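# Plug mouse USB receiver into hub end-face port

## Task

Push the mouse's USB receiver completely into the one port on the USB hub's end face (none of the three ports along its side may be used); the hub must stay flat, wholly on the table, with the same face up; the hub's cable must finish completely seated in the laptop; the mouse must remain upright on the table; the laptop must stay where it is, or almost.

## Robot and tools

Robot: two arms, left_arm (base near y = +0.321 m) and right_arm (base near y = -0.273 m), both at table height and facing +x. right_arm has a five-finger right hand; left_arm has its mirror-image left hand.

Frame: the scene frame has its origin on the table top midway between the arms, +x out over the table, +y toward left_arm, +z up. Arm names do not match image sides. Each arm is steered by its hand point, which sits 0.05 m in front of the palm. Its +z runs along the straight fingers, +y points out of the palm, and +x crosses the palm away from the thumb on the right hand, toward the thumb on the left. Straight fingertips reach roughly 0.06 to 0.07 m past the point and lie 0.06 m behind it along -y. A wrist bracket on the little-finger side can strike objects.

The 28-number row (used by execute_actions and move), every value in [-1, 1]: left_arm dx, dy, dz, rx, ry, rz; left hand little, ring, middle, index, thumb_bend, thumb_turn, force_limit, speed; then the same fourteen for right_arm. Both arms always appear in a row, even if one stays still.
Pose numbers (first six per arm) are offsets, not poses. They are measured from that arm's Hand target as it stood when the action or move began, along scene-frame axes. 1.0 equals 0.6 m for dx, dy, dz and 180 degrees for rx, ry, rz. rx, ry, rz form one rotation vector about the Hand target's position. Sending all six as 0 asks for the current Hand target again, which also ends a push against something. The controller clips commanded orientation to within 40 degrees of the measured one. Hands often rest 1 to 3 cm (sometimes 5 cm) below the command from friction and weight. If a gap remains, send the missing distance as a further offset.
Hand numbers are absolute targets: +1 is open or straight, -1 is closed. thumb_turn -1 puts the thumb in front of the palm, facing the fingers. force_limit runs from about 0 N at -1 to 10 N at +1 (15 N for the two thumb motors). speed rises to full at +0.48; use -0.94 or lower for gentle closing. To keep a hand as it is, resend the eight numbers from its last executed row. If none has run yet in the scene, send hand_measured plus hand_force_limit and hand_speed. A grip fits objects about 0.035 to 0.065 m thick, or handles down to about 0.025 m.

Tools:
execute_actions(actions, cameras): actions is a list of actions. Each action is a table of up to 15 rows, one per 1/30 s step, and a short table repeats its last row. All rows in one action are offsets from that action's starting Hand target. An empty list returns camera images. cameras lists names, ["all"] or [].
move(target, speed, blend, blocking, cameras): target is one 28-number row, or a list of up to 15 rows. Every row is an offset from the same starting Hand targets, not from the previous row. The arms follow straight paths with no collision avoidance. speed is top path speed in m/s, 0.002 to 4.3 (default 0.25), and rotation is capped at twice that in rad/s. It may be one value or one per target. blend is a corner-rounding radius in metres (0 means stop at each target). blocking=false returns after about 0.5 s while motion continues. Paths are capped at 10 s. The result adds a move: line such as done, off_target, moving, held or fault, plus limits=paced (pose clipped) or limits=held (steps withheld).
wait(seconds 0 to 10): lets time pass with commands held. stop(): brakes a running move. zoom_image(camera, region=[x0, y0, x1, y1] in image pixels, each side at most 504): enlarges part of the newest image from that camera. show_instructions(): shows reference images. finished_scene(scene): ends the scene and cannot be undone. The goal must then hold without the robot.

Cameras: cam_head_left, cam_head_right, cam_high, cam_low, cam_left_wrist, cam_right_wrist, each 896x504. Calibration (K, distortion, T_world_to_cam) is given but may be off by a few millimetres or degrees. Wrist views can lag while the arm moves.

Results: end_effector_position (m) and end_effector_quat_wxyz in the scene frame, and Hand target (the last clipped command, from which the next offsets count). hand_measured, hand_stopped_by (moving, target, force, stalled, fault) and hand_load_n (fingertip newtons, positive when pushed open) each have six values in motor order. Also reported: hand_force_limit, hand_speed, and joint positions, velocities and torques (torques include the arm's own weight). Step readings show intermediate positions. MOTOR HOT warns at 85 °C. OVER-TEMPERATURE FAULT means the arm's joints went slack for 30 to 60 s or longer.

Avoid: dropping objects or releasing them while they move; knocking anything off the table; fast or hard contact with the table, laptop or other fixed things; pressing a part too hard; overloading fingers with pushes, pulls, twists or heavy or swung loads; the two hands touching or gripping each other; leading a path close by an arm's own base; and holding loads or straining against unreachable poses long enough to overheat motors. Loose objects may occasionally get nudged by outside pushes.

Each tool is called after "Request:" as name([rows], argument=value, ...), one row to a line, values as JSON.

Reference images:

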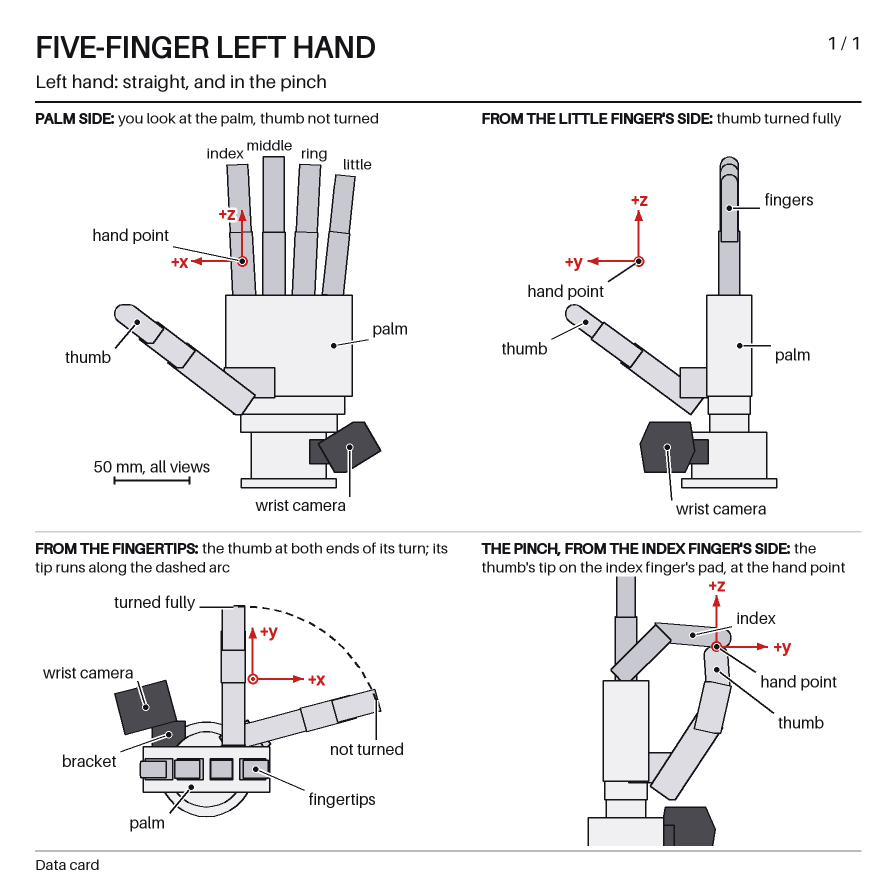

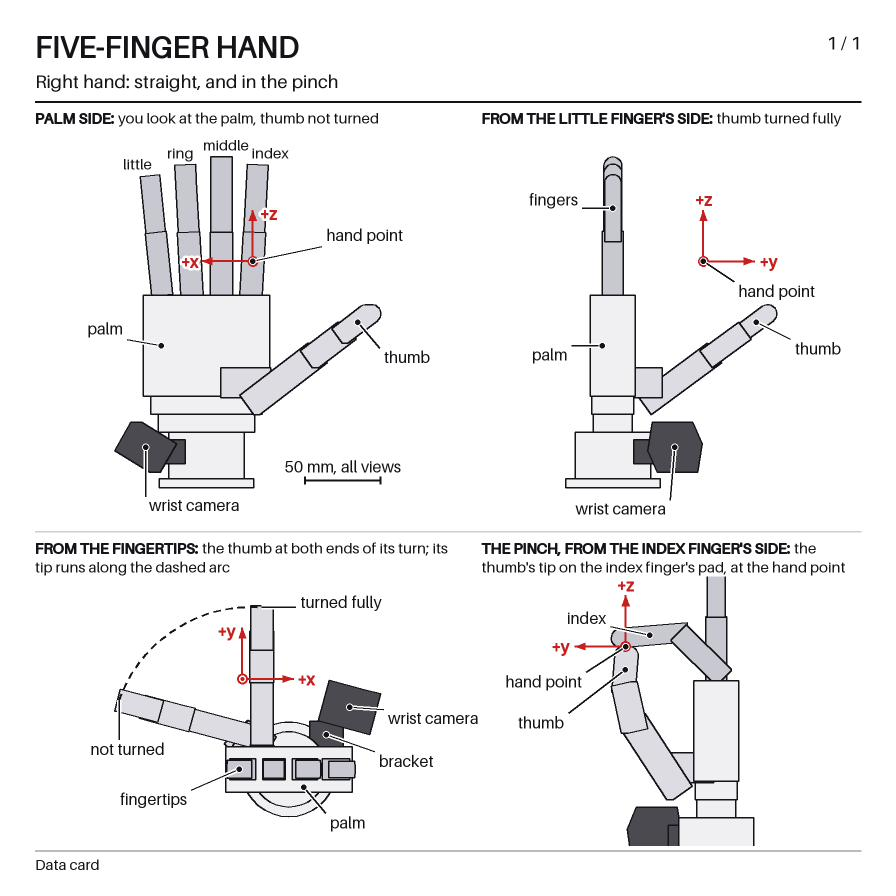

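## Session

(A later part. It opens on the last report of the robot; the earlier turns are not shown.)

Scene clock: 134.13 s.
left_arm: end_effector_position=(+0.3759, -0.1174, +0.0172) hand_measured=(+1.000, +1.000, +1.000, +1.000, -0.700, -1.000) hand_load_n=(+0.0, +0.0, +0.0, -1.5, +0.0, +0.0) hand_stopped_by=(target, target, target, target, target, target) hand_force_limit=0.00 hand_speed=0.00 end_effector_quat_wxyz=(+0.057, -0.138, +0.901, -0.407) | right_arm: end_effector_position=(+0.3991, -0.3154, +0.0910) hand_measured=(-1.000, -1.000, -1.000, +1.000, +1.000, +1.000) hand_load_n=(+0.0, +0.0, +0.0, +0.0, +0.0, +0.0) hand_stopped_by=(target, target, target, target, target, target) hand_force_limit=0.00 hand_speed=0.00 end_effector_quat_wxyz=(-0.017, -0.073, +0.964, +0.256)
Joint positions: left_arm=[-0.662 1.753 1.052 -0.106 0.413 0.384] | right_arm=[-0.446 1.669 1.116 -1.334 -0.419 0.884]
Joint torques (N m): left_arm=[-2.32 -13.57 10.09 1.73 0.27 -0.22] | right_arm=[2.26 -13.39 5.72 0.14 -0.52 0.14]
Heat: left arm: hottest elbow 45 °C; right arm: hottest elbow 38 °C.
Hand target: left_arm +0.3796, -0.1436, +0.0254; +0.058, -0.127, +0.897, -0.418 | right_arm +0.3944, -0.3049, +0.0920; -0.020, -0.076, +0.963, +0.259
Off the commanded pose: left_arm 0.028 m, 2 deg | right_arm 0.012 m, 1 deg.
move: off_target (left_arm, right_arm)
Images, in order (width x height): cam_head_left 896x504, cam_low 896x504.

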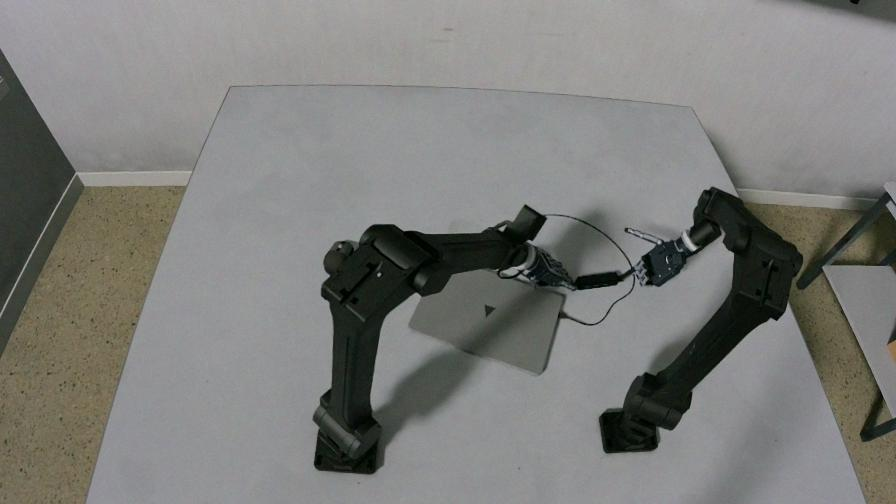

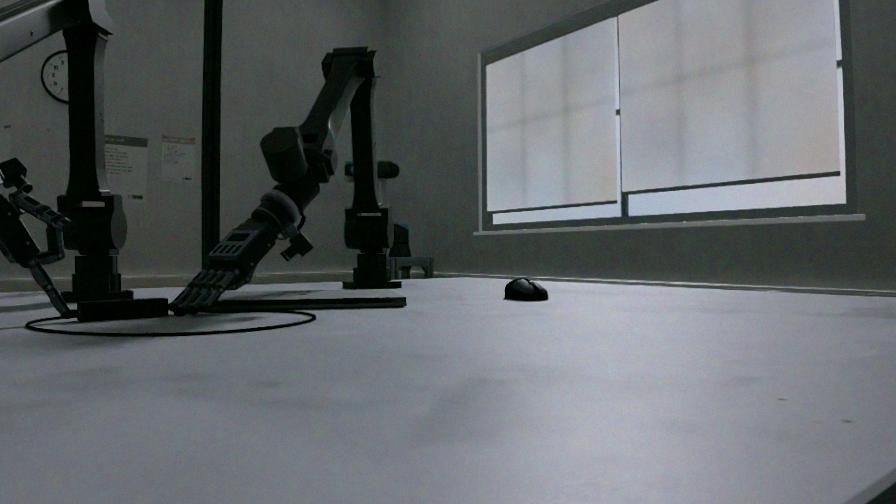

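Request:
move(target=[0.002,-0.0167,0,0,0,0,1,1,1,1,-0.7,-1,0,0,-0.003,0.012,0.013,0,0,0,-1,-1,-1,1,1,1,0,0], speed=0.03, cameras=["cam_head_left","cam_low"])

Request:
zoom_image(camera="cam_low", region=[40, 290, 110, 330])

Request:
zoom_image(camera="cam_head_left", region=[560, 250, 660, 310])

Request:
zoom_image(camera="cam_low", region=[130, 280, 200, 325])

Scene clock: 136.30 s.
left_arm: end_effector_position=(+0.3761, -0.1207, +0.0177) hand_measured=(+1.000, +1.000, +1.000, +1.000, -0.700, -1.000) hand_load_n=(+0.0, +0.0, +0.0, -3.5, +0.0, +0.0) hand_stopped_by=(target, target, target, target, target, target) hand_force_limit=0.00 hand_speed=0.00 end_effector_quat_wxyz=(+0.060, -0.139, +0.901, -0.406) | right_arm: end_effector_position=(+0.4010, -0.3149, +0.0994) hand_measured=(-1.000, -1.000, -1.000, +1.000, +1.000, +1.000) hand_load_n=(+0.0, +0.0, +0.0, +0.5, -0.5, +0.0) hand_stopped_by=(target, target, target, target, target, target) hand_force_limit=0.00 hand_speed=0.00 end_effector_quat_wxyz=(-0.010, -0.069, +0.966, +0.248)
Joint positions: left_arm=[-0.669 1.755 1.057 -0.106 0.4 0.379] | right_arm=[-0.442 1.643 1.116 -1.334 -0.416 0.903]
Joint torques (N m): left_arm=[-2.73 -12.63 11.14 1.61 0.41 -0.28] | right_arm=[2.67 -13.1 5.31 -0.13 -0.77 0.04]
Heat: left arm: hottest elbow 45 °C; right arm: hottest elbow 38 °C.
Hand target: left_arm +0.3806, -0.1536, +0.0254; +0.058, -0.127, +0.897, -0.418 | right_arm +0.3926, -0.2976, +0.0997; -0.020, -0.076, +0.963, +0.259
Off the commanded pose: left_arm 0.034 m, 2 deg | right_arm 0.019 m, 2 deg.
move: off_target (left_arm, right_arm)
Images, in order (width x height): cam_head_left 896x504, cam_low 896x504.

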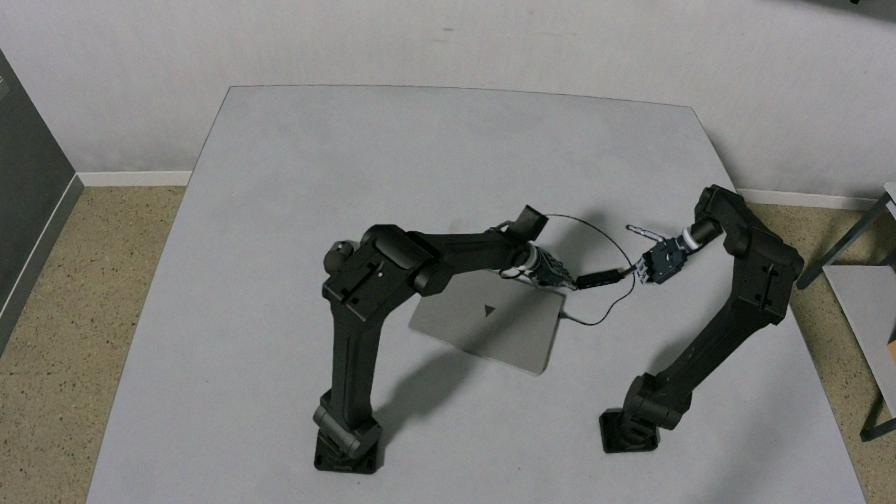

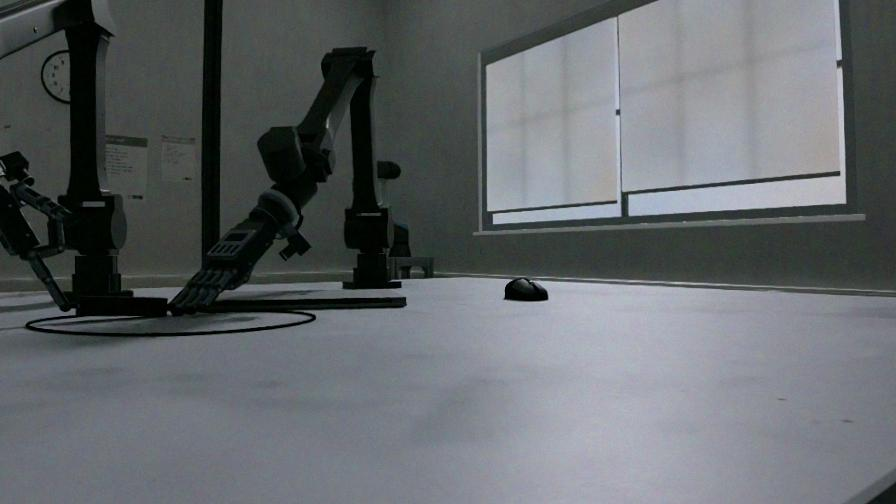

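Scaled by 7.200 from the camera's 896x504 image, which has a finer 1280x720 frame.

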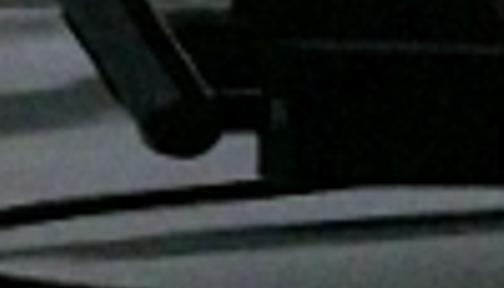

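Scaled by 5.040 from the camera's 896x504 image, which has a finer 1280x720 frame.

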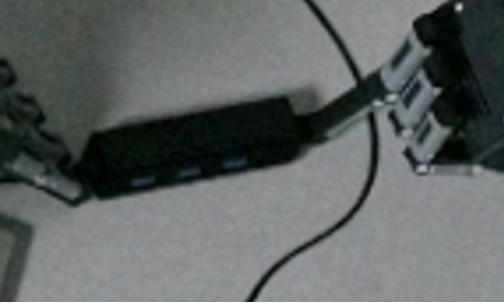

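Scaled by 7.200 from the camera's 896x504 image, which has a finer 1280x720 frame.

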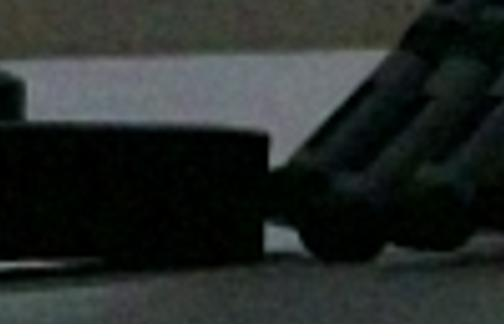

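Request:
move(target=[0,0,0,0,0,0,1,1,1,1,-0.7,-1,0,0,0.002,-0.006,-0.022,0,0,0,-1,-1,-1,1,1,1,0,0], speed=0.03, cameras=["cam_head_left","cam_low"])

Request:
zoom_image(camera="cam_low", region=[40, 290, 110, 330])

Request:
zoom_image(camera="cam_head_left", region=[560, 250, 660, 310])

Scene clock: 138.10 s.
left_arm: end_effector_position=(+0.3763, -0.1214, +0.0179) hand_measured=(+1.000, +1.000, +1.000, +1.000, -0.700, -1.000) hand_load_n=(+0.0, +0.0, +0.0, -2.5, +0.0, +0.0) hand_stopped_by=(target, target, target, target, target, target) hand_force_limit=0.00 hand_speed=0.00 end_effector_quat_wxyz=(+0.060, -0.140, +0.901, -0.406) | right_arm: end_effector_position=(+0.4016, -0.3154, +0.0950) hand_measured=(-1.000, -1.000, -1.000, +1.000, +1.000, +1.000) hand_load_n=(+0.0, +0.0, +0.0, +0.5, +0.0, +0.0) hand_stopped_by=(target, target, target, target, target, target) hand_force_limit=0.00 hand_speed=0.00 end_effector_quat_wxyz=(-0.006, -0.070, +0.967, +0.245)
Joint positions: left_arm=[-0.67 1.756 1.059 -0.106 0.4 0.378] | right_arm=[-0.442 1.643 1.106 -1.312 -0.415 0.904]
Joint torques (N m): left_arm=[-2.67 -12.69 11.08 1.61 0.42 -0.28] | right_arm=[3.19 -11.58 5.86 0.05 -0.76 0.01]
Heat: left arm: hottest elbow 45 °C; right arm: hottest elbow 38 °C.
Hand target: left_arm +0.3807, -0.1537, +0.0256; +0.058, -0.127, +0.897, -0.419 | right_arm +0.3938, -0.3012, +0.0865; -0.020, -0.076, +0.963, +0.259
Off the commanded pose: left_arm 0.033 m, 2 deg | right_arm 0.018 m, 2 deg.
move: off_target (left_arm, right_arm)
Images, in order (width x height): cam_head_left 896x504, cam_low 896x504.

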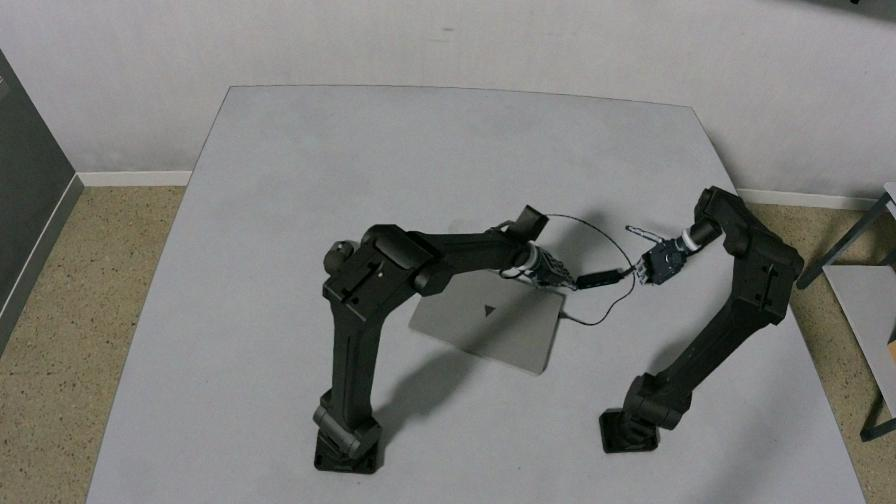

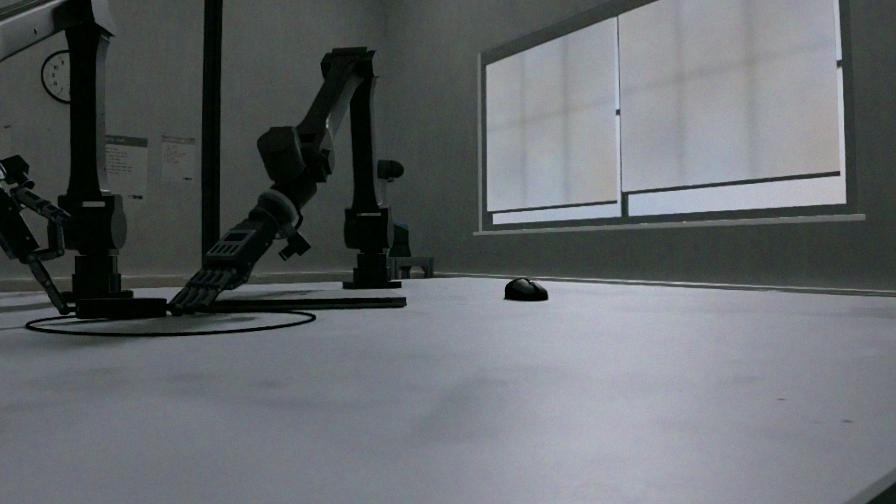

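Scaled by 7.200 from the camera's 896x504 image, which has a finer 1280x720 frame.

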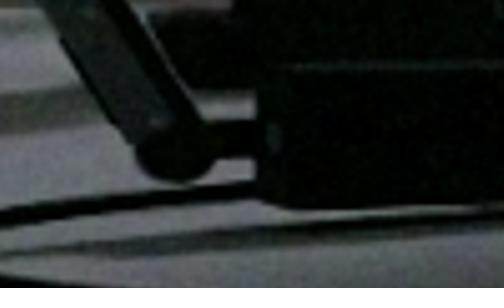

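Scaled by 5.040 from the camera's 896x504 image, which has a finer 1280x720 frame.

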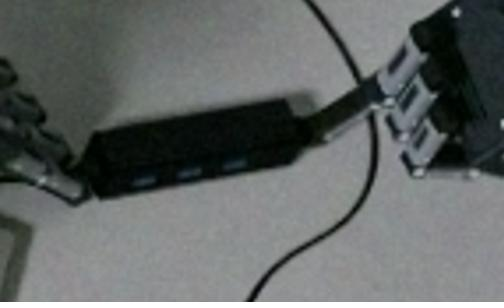

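Request:
move(target=[0,0,0,0,0,0,1,1,1,1,-0.7,-1,0,0,-0.002,0,-0.0065,0,0,0,-1,-1,-1,1,1,1,0,0], speed=0.03, cameras=["cam_head_left","cam_low"])

Request:
zoom_image(camera="cam_low", region=[40, 290, 110, 330])

Request:
zoom_image(camera="cam_head_left", region=[605, 265, 645, 290])

Scene clock: 140.03 s.
left_arm: end_effector_position=(+0.3760, -0.1265, +0.0180) hand_measured=(+1.000, +1.000, +1.000, +1.000, -0.700, -1.000) hand_load_n=(+0.0, +0.0, -1.5, +0.0, +0.0, +0.0) hand_stopped_by=(target, target, target, target, target, target) hand_force_limit=0.00 hand_speed=0.00 end_effector_quat_wxyz=(+0.060, -0.138, +0.901, -0.407) | right_arm: end_effector_position=(+0.4004, -0.3131, +0.0921) hand_measured=(-1.000, -1.000, -1.000, +1.000, +1.000, +1.000) hand_load_n=(+0.0, +0.0, +0.0, +0.0, +0.0, +0.0) hand_stopped_by=(target, target, target, target, target, target) hand_force_limit=0.00 hand_speed=0.00 end_effector_quat_wxyz=(-0.005, -0.072, +0.967, +0.245)
Joint positions: left_arm=[-0.677 1.763 1.068 -0.106 0.398 0.374] | right_arm=[-0.438 1.643 1.096 -1.302 -0.416 0.904]
Joint torques (N m): left_arm=[-2.14 -13.39 10.56 1.59 0.51 -0.22] | right_arm=[1.67 -11.58 5.65 -0.03 -0.7 -0.02]
Heat: left arm: hottest elbow 45 °C; right arm: hottest elbow 37 °C.
Hand target: left_arm +0.3808, -0.1536, +0.0255; +0.058, -0.127, +0.897, -0.419 | right_arm +0.3927, -0.3013, +0.0826; -0.020, -0.076, +0.963, +0.259
Off the commanded pose: left_arm 0.029 m, 2 deg | right_arm 0.017 m, 2 deg.
move: off_target (left_arm, right_arm)
Images, in order (width x height): cam_head_left 896x504, cam_low 896x504.

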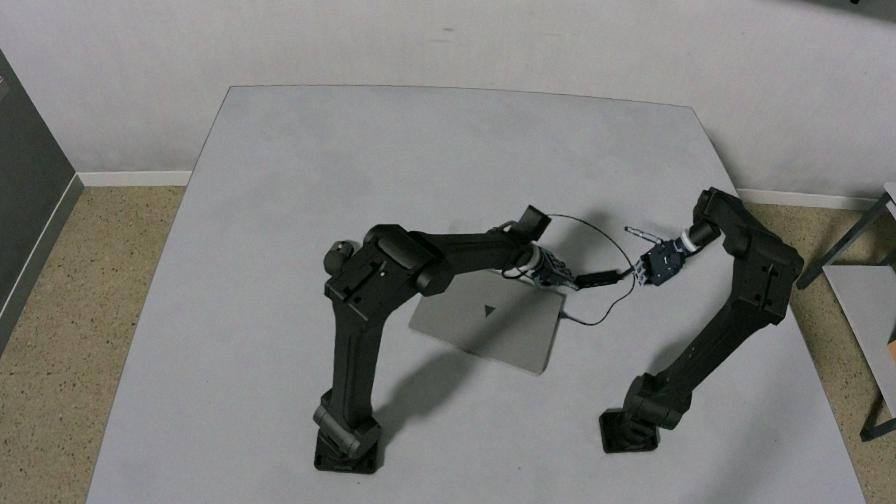

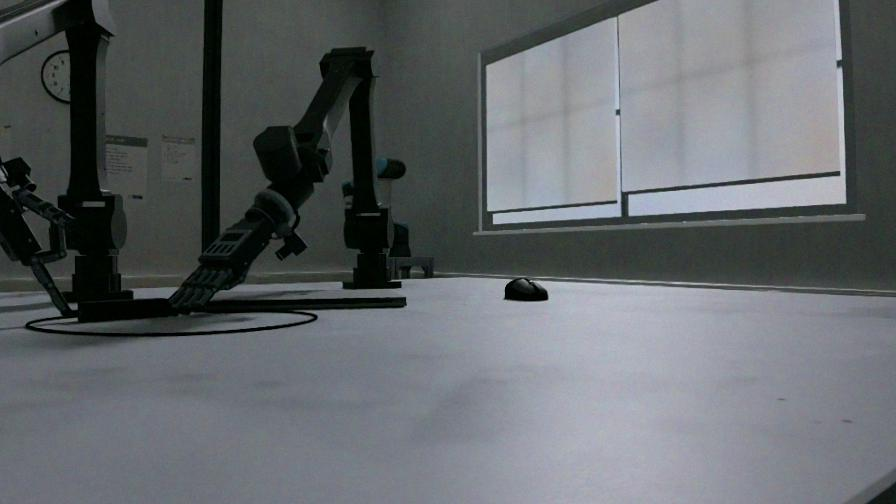

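Scaled by 7.200 from the camera's 896x504 image, which has a finer 1280x720 frame.

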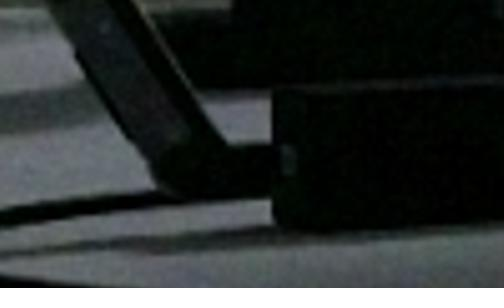

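Scaled by 12.600 from the camera's 896x504 image, which has a finer 1280x720 frame.

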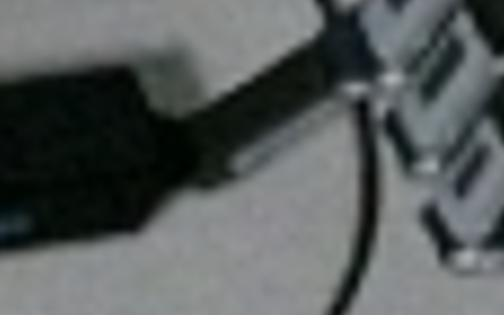

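Request:
zoom_image(camera="cam_head_left", region=[555, 265, 605, 302])

Request:
zoom_image(camera="cam_low", region=[130, 280, 200, 325])

Scaled by 10.080 from the camera's 896x504 image, which has a finer 1280x720 frame.

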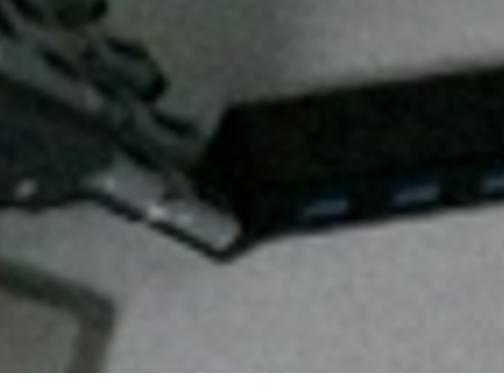

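Scaled by 7.200 from the camera's 896x504 image, which has a finer 1280x720 frame.

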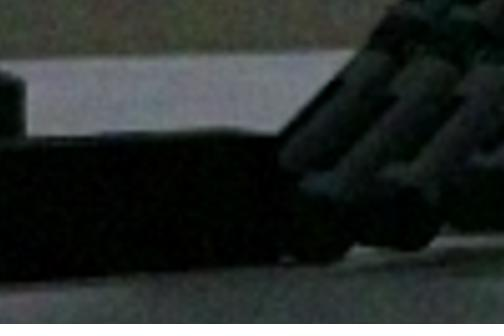

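Request:
move(target=[0.001,-0.0167,0.0,0,0,0,1,1,1,1,-0.7,-1,0,0,-0.001,0.0167,0.005,0,0,0,-1,-1,-1,1,1,1,0,0], speed=0.03, cameras=["cam_head_left","cam_low"])

Request:
zoom_image(camera="cam_low", region=[40, 290, 110, 330])

Request:
zoom_image(camera="cam_head_left", region=[560, 250, 660, 310])

Request:
zoom_image(camera="cam_low", region=[130, 280, 200, 325])

Scene clock: 142.87 s.
left_arm: end_effector_position=(+0.3783, -0.1288, +0.0185) hand_measured=(+1.000, +1.000, +1.000, +1.000, -0.700, -1.000) hand_load_n=(+0.0, +0.0, -2.5, -0.5, +0.5, +0.0) hand_stopped_by=(target, target, target, target, target, target) hand_force_limit=0.00 hand_speed=0.00 end_effector_quat_wxyz=(+0.061, -0.142, +0.901, -0.406) | right_arm: end_effector_position=(+0.4023, -0.3138, +0.0919) hand_measured=(-1.000, -1.000, -1.000, +1.000, +1.000, +1.000) hand_load_n=(+0.0, +0.0, +0.0, +0.5, +0.0, +0.0) hand_stopped_by=(target, target, target, target, target, target) hand_force_limit=0.00 hand_speed=0.00 end_effector_quat_wxyz=(-0.004, -0.066, +0.968, +0.244)
Joint positions: left_arm=[-0.679 1.768 1.078 -0.109 0.39 0.366] | right_arm=[-0.438 1.642 1.096 -1.297 -0.416 0.917]
Joint torques (N m): left_arm=[-2.96 -12.81 11.29 1.63 0.43 -0.26] | right_arm=[3.37 -11.99 4.67 0.02 -0.88 0.04]
Heat: left arm: hottest elbow 45 °C; right arm: hottest elbow 38 °C.
Hand target: left_arm +0.3815, -0.1636, +0.0256; +0.058, -0.127, +0.897, -0.419 | right_arm +0.3920, -0.2912, +0.0857; -0.020, -0.076, +0.963, +0.259
Off the commanded pose: left_arm 0.036 m, 2 deg | right_arm 0.026 m, 3 deg.
move: off_target (left_arm, right_arm)
Images, in order (width x height): cam_head_left 896x504, cam_low 896x504.

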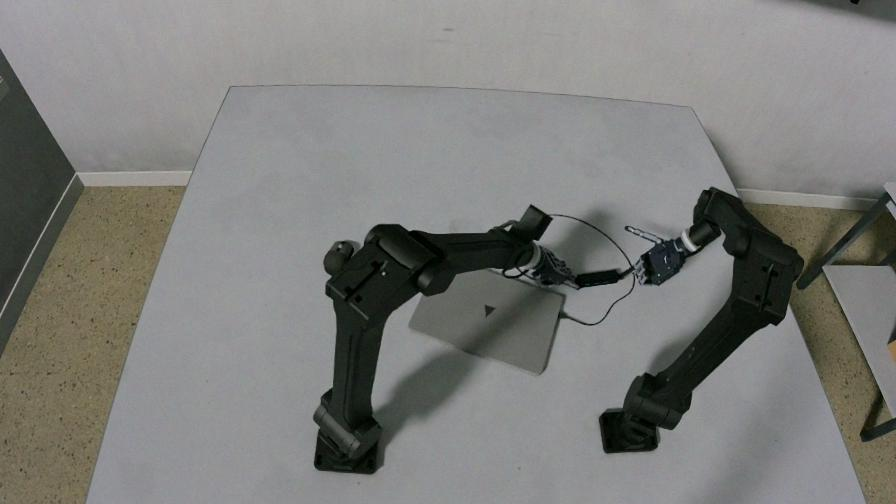

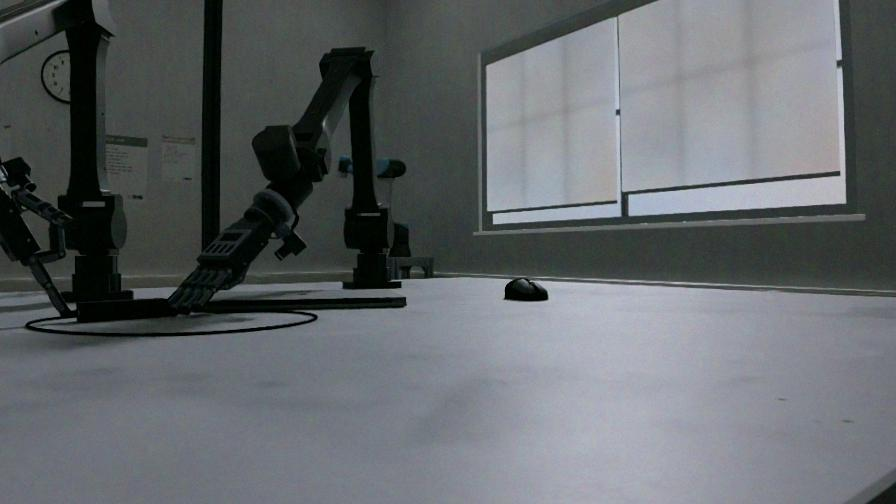

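Scaled by 7.200 from the camera's 896x504 image, which has a finer 1280x720 frame.

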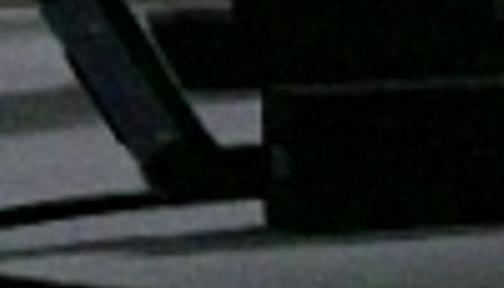

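Scaled by 5.040 from the camera's 896x504 image, which has a finer 1280x720 frame.

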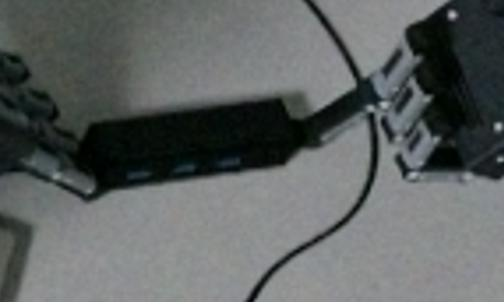

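Scaled by 7.200 from the camera's 896x504 image, which has a finer 1280x720 frame.

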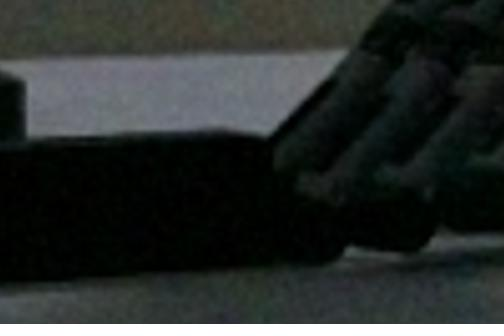

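Request:
move(target=[0.000,-0.0167,0.0,0,0,0,1,1,1,1,-0.7,-1,0,0,0.0,0.0167,0.003,0,0,0,-1,-1,-1,1,1,1,0,0], speed=0.03, cameras=["cam_head_left","cam_low"])

Request:
zoom_image(camera="cam_low", region=[40, 290, 110, 330])

Request:
zoom_image(camera="cam_head_left", region=[560, 250, 660, 310])

Request:
zoom_image(camera="cam_low", region=[130, 280, 200, 325])

Scene clock: 145.10 s.
left_arm: end_effector_position=(+0.3805, -0.1316, +0.0189) hand_measured=(+1.000, +1.000, +1.000, +1.000, -0.700, -1.000) hand_load_n=(+0.0, +0.0, -3.5, -1.0, +0.0, +0.0) hand_stopped_by=(target, target, target, target, target, target) hand_force_limit=0.00 hand_speed=0.00 end_effector_quat_wxyz=(+0.063, -0.147, +0.901, -0.403) | right_arm: end_effector_position=(+0.4051, -0.3136, +0.0916) hand_measured=(-1.000, -1.000, -1.000, +1.000, +1.000, +1.000) hand_load_n=(+0.5, +0.0, +0.0, +1.0, +0.0, +0.0) hand_stopped_by=(target, target, target, target, target, target) hand_force_limit=0.00 hand_speed=0.00 end_effector_quat_wxyz=(-0.002, -0.057, +0.970, +0.235)
Joint positions: left_arm=[-0.682 1.774 1.09 -0.117 0.379 0.358] | right_arm=[-0.432 1.631 1.09 -1.28 -0.408 0.948]
Joint torques (N m): left_arm=[-3.66 -12.34 11.85 1.78 0.52 -0.28] | right_arm=[4.78 -12.63 4.51 -0.23 -1.44 -0.14]
Heat: left arm: hottest elbow 45 °C; right arm: hottest elbow 37 °C.
Hand target: left_arm +0.3813, -0.1737, +0.0255; +0.058, -0.127, +0.897, -0.419 | right_arm +0.3920, -0.2811, +0.0875; -0.020, -0.076, +0.963, +0.259
Off the commanded pose: left_arm 0.043 m, 3 deg | right_arm 0.035 m, 4 deg.
move: off_target (left_arm, right_arm)
Images, in order (width x height): cam_head_left 896x504, cam_low 896x504.

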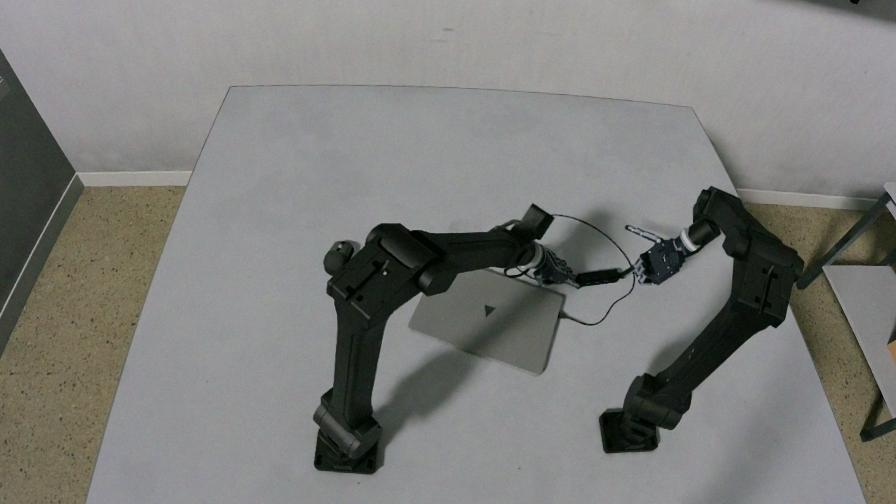

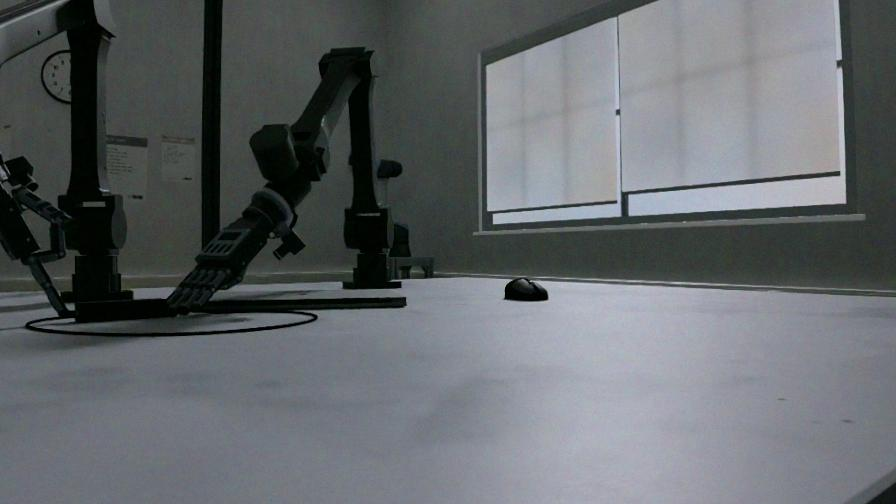

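Scaled by 7.200 from the camera's 896x504 image, which has a finer 1280x720 frame.

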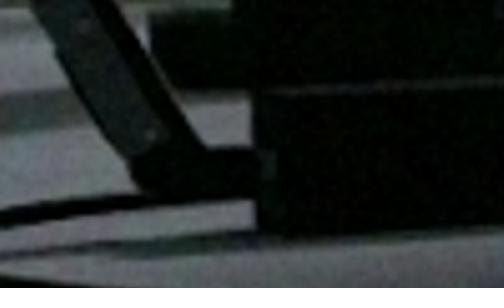

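Scaled by 5.040 from the camera's 896x504 image, which has a finer 1280x720 frame.

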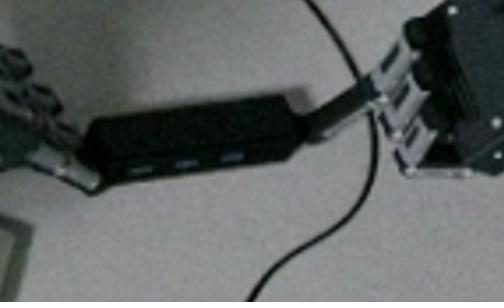

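Scaled by 7.200 from the camera's 896x504 image, which has a finer 1280x720 frame.

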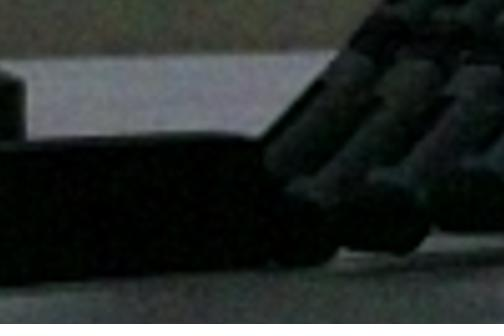

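Request:
move(target=[-0.015,-0.0167,0.0,0,0,0,1,1,1,1,-0.7,-1,0,0,0.0,0.0167,0.002,0,0,0,-1,-1,-1,1,1,1,0,0], speed=0.03, cameras=["cam_head_left","cam_low"])

Request:
zoom_image(camera="cam_low", region=[40, 290, 110, 330])

Request:
zoom_image(camera="cam_head_left", region=[560, 250, 660, 310])

Request:
zoom_image(camera="cam_low", region=[130, 280, 200, 325])

Scene clock: 147.97 s.
left_arm: end_effector_position=(+0.3795, -0.1339, +0.0187) hand_measured=(+1.000, +1.000, +1.000, +1.000, -0.700, -1.000) hand_load_n=(+0.0, +0.0, -3.5, -1.0, +0.0, +0.0) hand_stopped_by=(target, target, target, target, target, target) hand_force_limit=0.00 hand_speed=0.00 end_effector_quat_wxyz=(+0.066, -0.155, +0.901, -0.400) | right_arm: end_effector_position=(+0.4081, -0.3128, +0.0915) hand_measured=(-1.000, -1.000, -1.000, +1.000, +1.000, +1.000) hand_load_n=(+0.0, +0.0, +0.0, +1.5, +0.0, +0.0) hand_stopped_by=(target, target, target, target, target, target) hand_force_limit=0.00 hand_speed=0.00 end_effector_quat_wxyz=(+0.002, -0.050, +0.973, +0.226)
Joint positions: left_arm=[-0.691 1.774 1.091 -0.117 0.359 0.341] | right_arm=[-0.424 1.62 1.085 -1.263 -0.4 0.977]
Joint torques (N m): left_arm=[-4.78 -12.4 11.6 2.14 0.61 -0.27] | right_arm=[6.36 -11.87 3.79 -0.65 -1.92 -0.15]
Heat: left arm: hottest elbow 46 °C; right arm: hottest elbow 37 °C.
Hand target: left_arm +0.3724, -0.1836, +0.0254; +0.058, -0.127, +0.897, -0.418 | right_arm +0.3920, -0.2713, +0.0886; -0.020, -0.076, +0.963, +0.259
Off the commanded pose: left_arm 0.051 m, 4 deg | right_arm 0.045 m, 6 deg.
move: off_target (left_arm, right_arm)
Images, in order (width x height): cam_head_left 896x504, cam_low 896x504.

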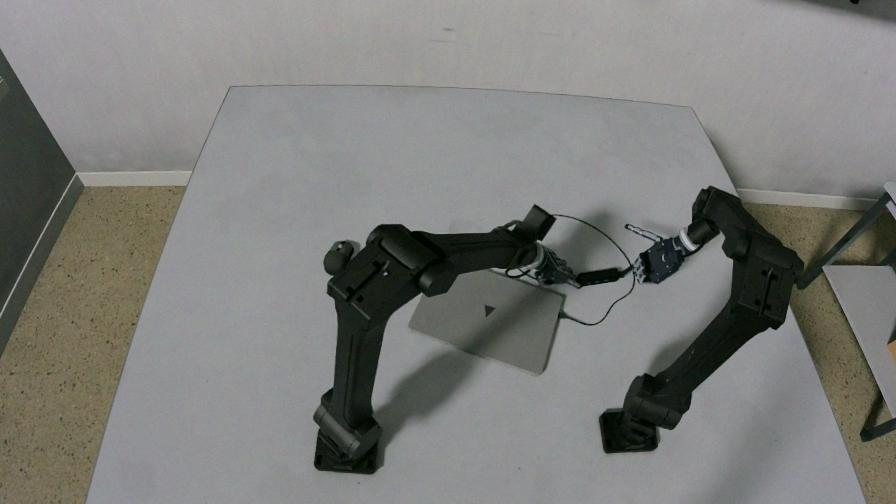

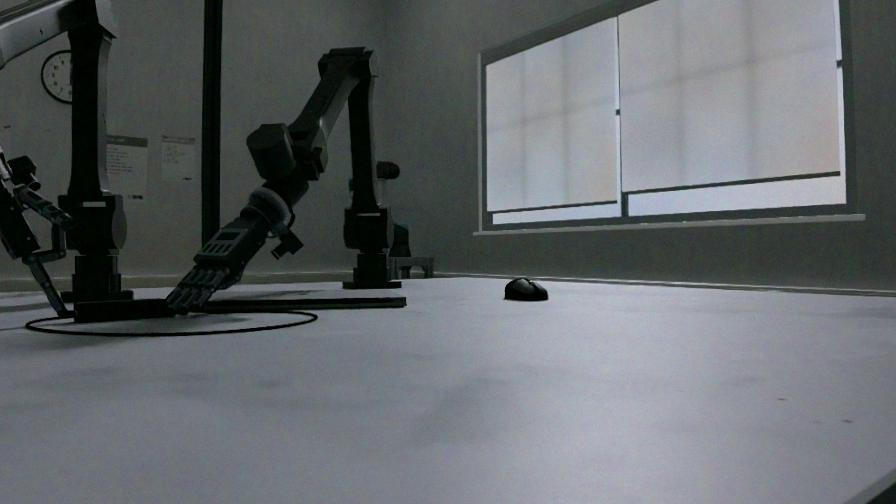

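Scaled by 7.200 from the camera's 896x504 image, which has a finer 1280x720 frame.

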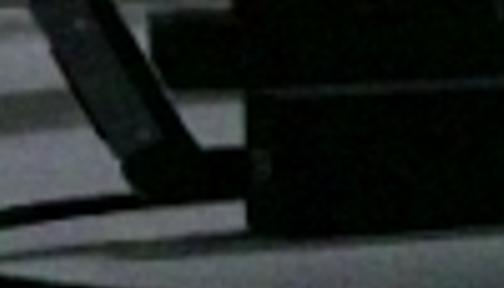

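Scaled by 5.040 from the camera's 896x504 image, which has a finer 1280x720 frame.

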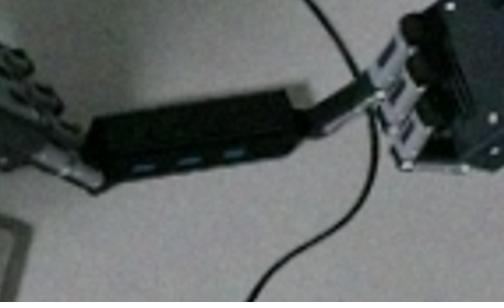

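Scaled by 7.200 from the camera's 896x504 image, which has a finer 1280x720 frame.

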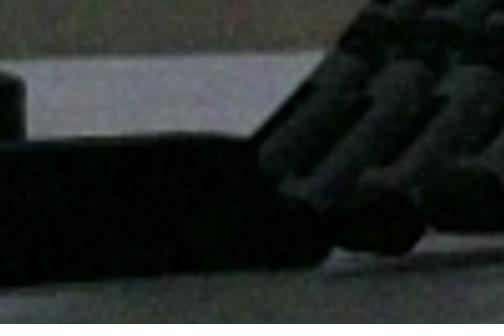

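Request:
move(target=[-0.003,-0.0167,0.0,0,0,0,1,1,1,1,-0.7,-1,0,0,0.018,0.0167,0.002,0,0,0,-1,-1,-1,1,1,1,0,0], speed=0.03, cameras=["cam_head_left","cam_low"])

Request:
zoom_image(camera="cam_low", region=[40, 290, 110, 330])

Request:
zoom_image(camera="cam_head_left", region=[560, 250, 660, 310])

Request:
zoom_image(camera="cam_low", region=[130, 280, 200, 325])

Scene clock: 151.73 s.
left_arm: end_effector_position=(+0.3791, -0.1362, +0.0196) hand_measured=(+1.000, +1.000, +1.000, +1.000, -0.700, -1.000) hand_load_n=(+0.0, +0.0, -5.5, -0.5, +0.0, +0.0) hand_stopped_by=(target, target, target, target, target, target) hand_force_limit=0.00 hand_speed=0.00 end_effector_quat_wxyz=(+0.069, -0.159, +0.901, -0.398) | right_arm: end_effector_position=(+0.4130, -0.3112, +0.0907) hand_measured=(-1.000, -1.000, -1.000, +1.000, +1.000, +1.000) hand_load_n=(+0.0, +0.0, +0.0, +2.0, +0.0, +0.0) hand_stopped_by=(target, target, target, target, target, target) hand_force_limit=0.00 hand_speed=0.00 end_effector_quat_wxyz=(+0.001, -0.038, +0.975, +0.220)
Joint positions: left_arm=[-0.698 1.773 1.094 -0.119 0.343 0.33] | right_arm=[-0.413 1.617 1.085 -1.25 -0.394 1.015]
Joint torques (N m): left_arm=[-5.36 -11.58 12.38 2.18 0.8 -0.28] | right_arm=[7.77 -11.11 5.46 -0.81 -2.39 -0.19]
Heat: left arm: hottest elbow 46 °C; right arm: hottest elbow 37 °C.
Hand target: left_arm +0.3705, -0.1938, +0.0256; +0.058, -0.127, +0.897, -0.419 | right_arm +0.4028, -0.2611, +0.0899; -0.020, -0.076, +0.963, +0.259
Off the commanded pose: left_arm 0.058 m, 5 deg | right_arm 0.051 m, 7 deg.
move: off_target (left_arm, right_arm)
Images, in order (width x height): cam_head_left 896x504, cam_low 896x504.

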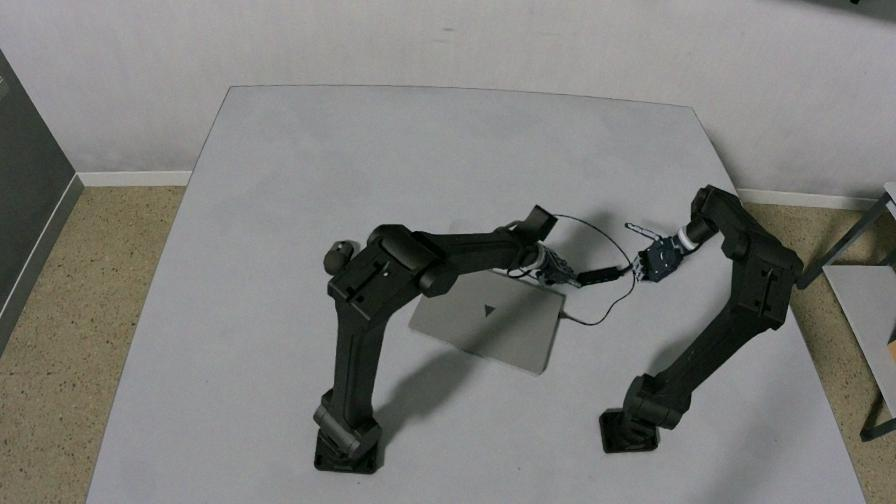

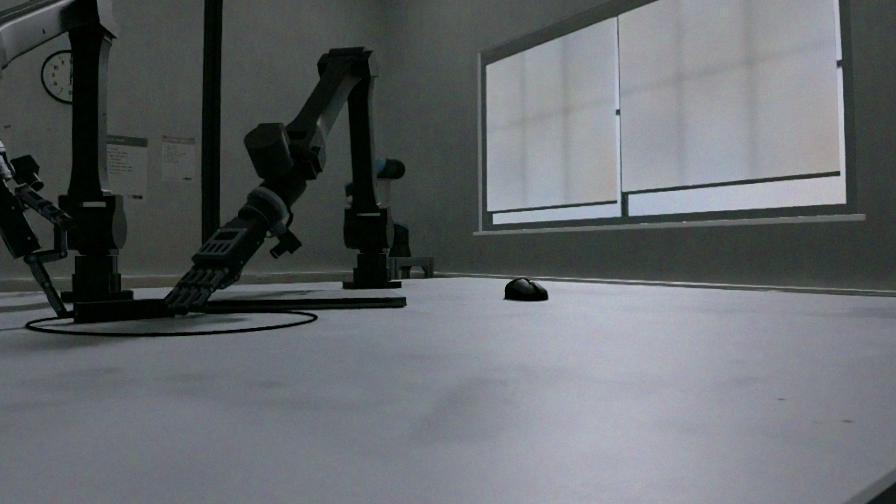

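Scaled by 7.200 from the camera's 896x504 image, which has a finer 1280x720 frame.

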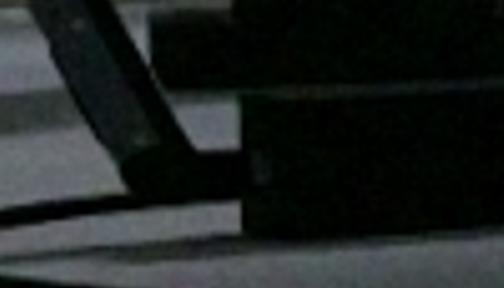

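Scaled by 5.040 from the camera's 896x504 image, which has a finer 1280x720 frame.

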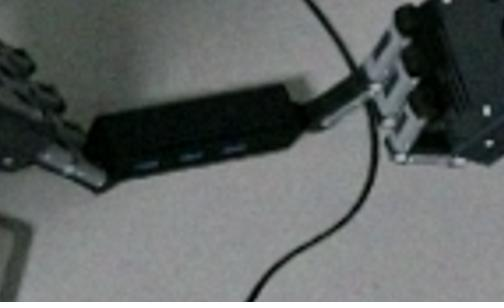

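Scaled by 7.200 from the camera's 896x504 image, which has a finer 1280x720 frame.

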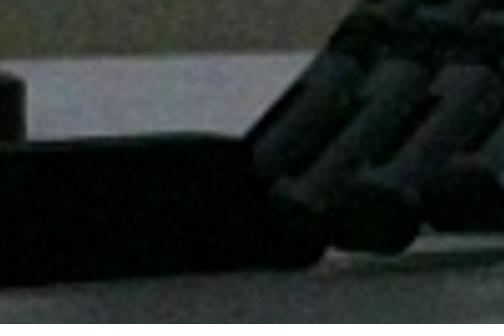

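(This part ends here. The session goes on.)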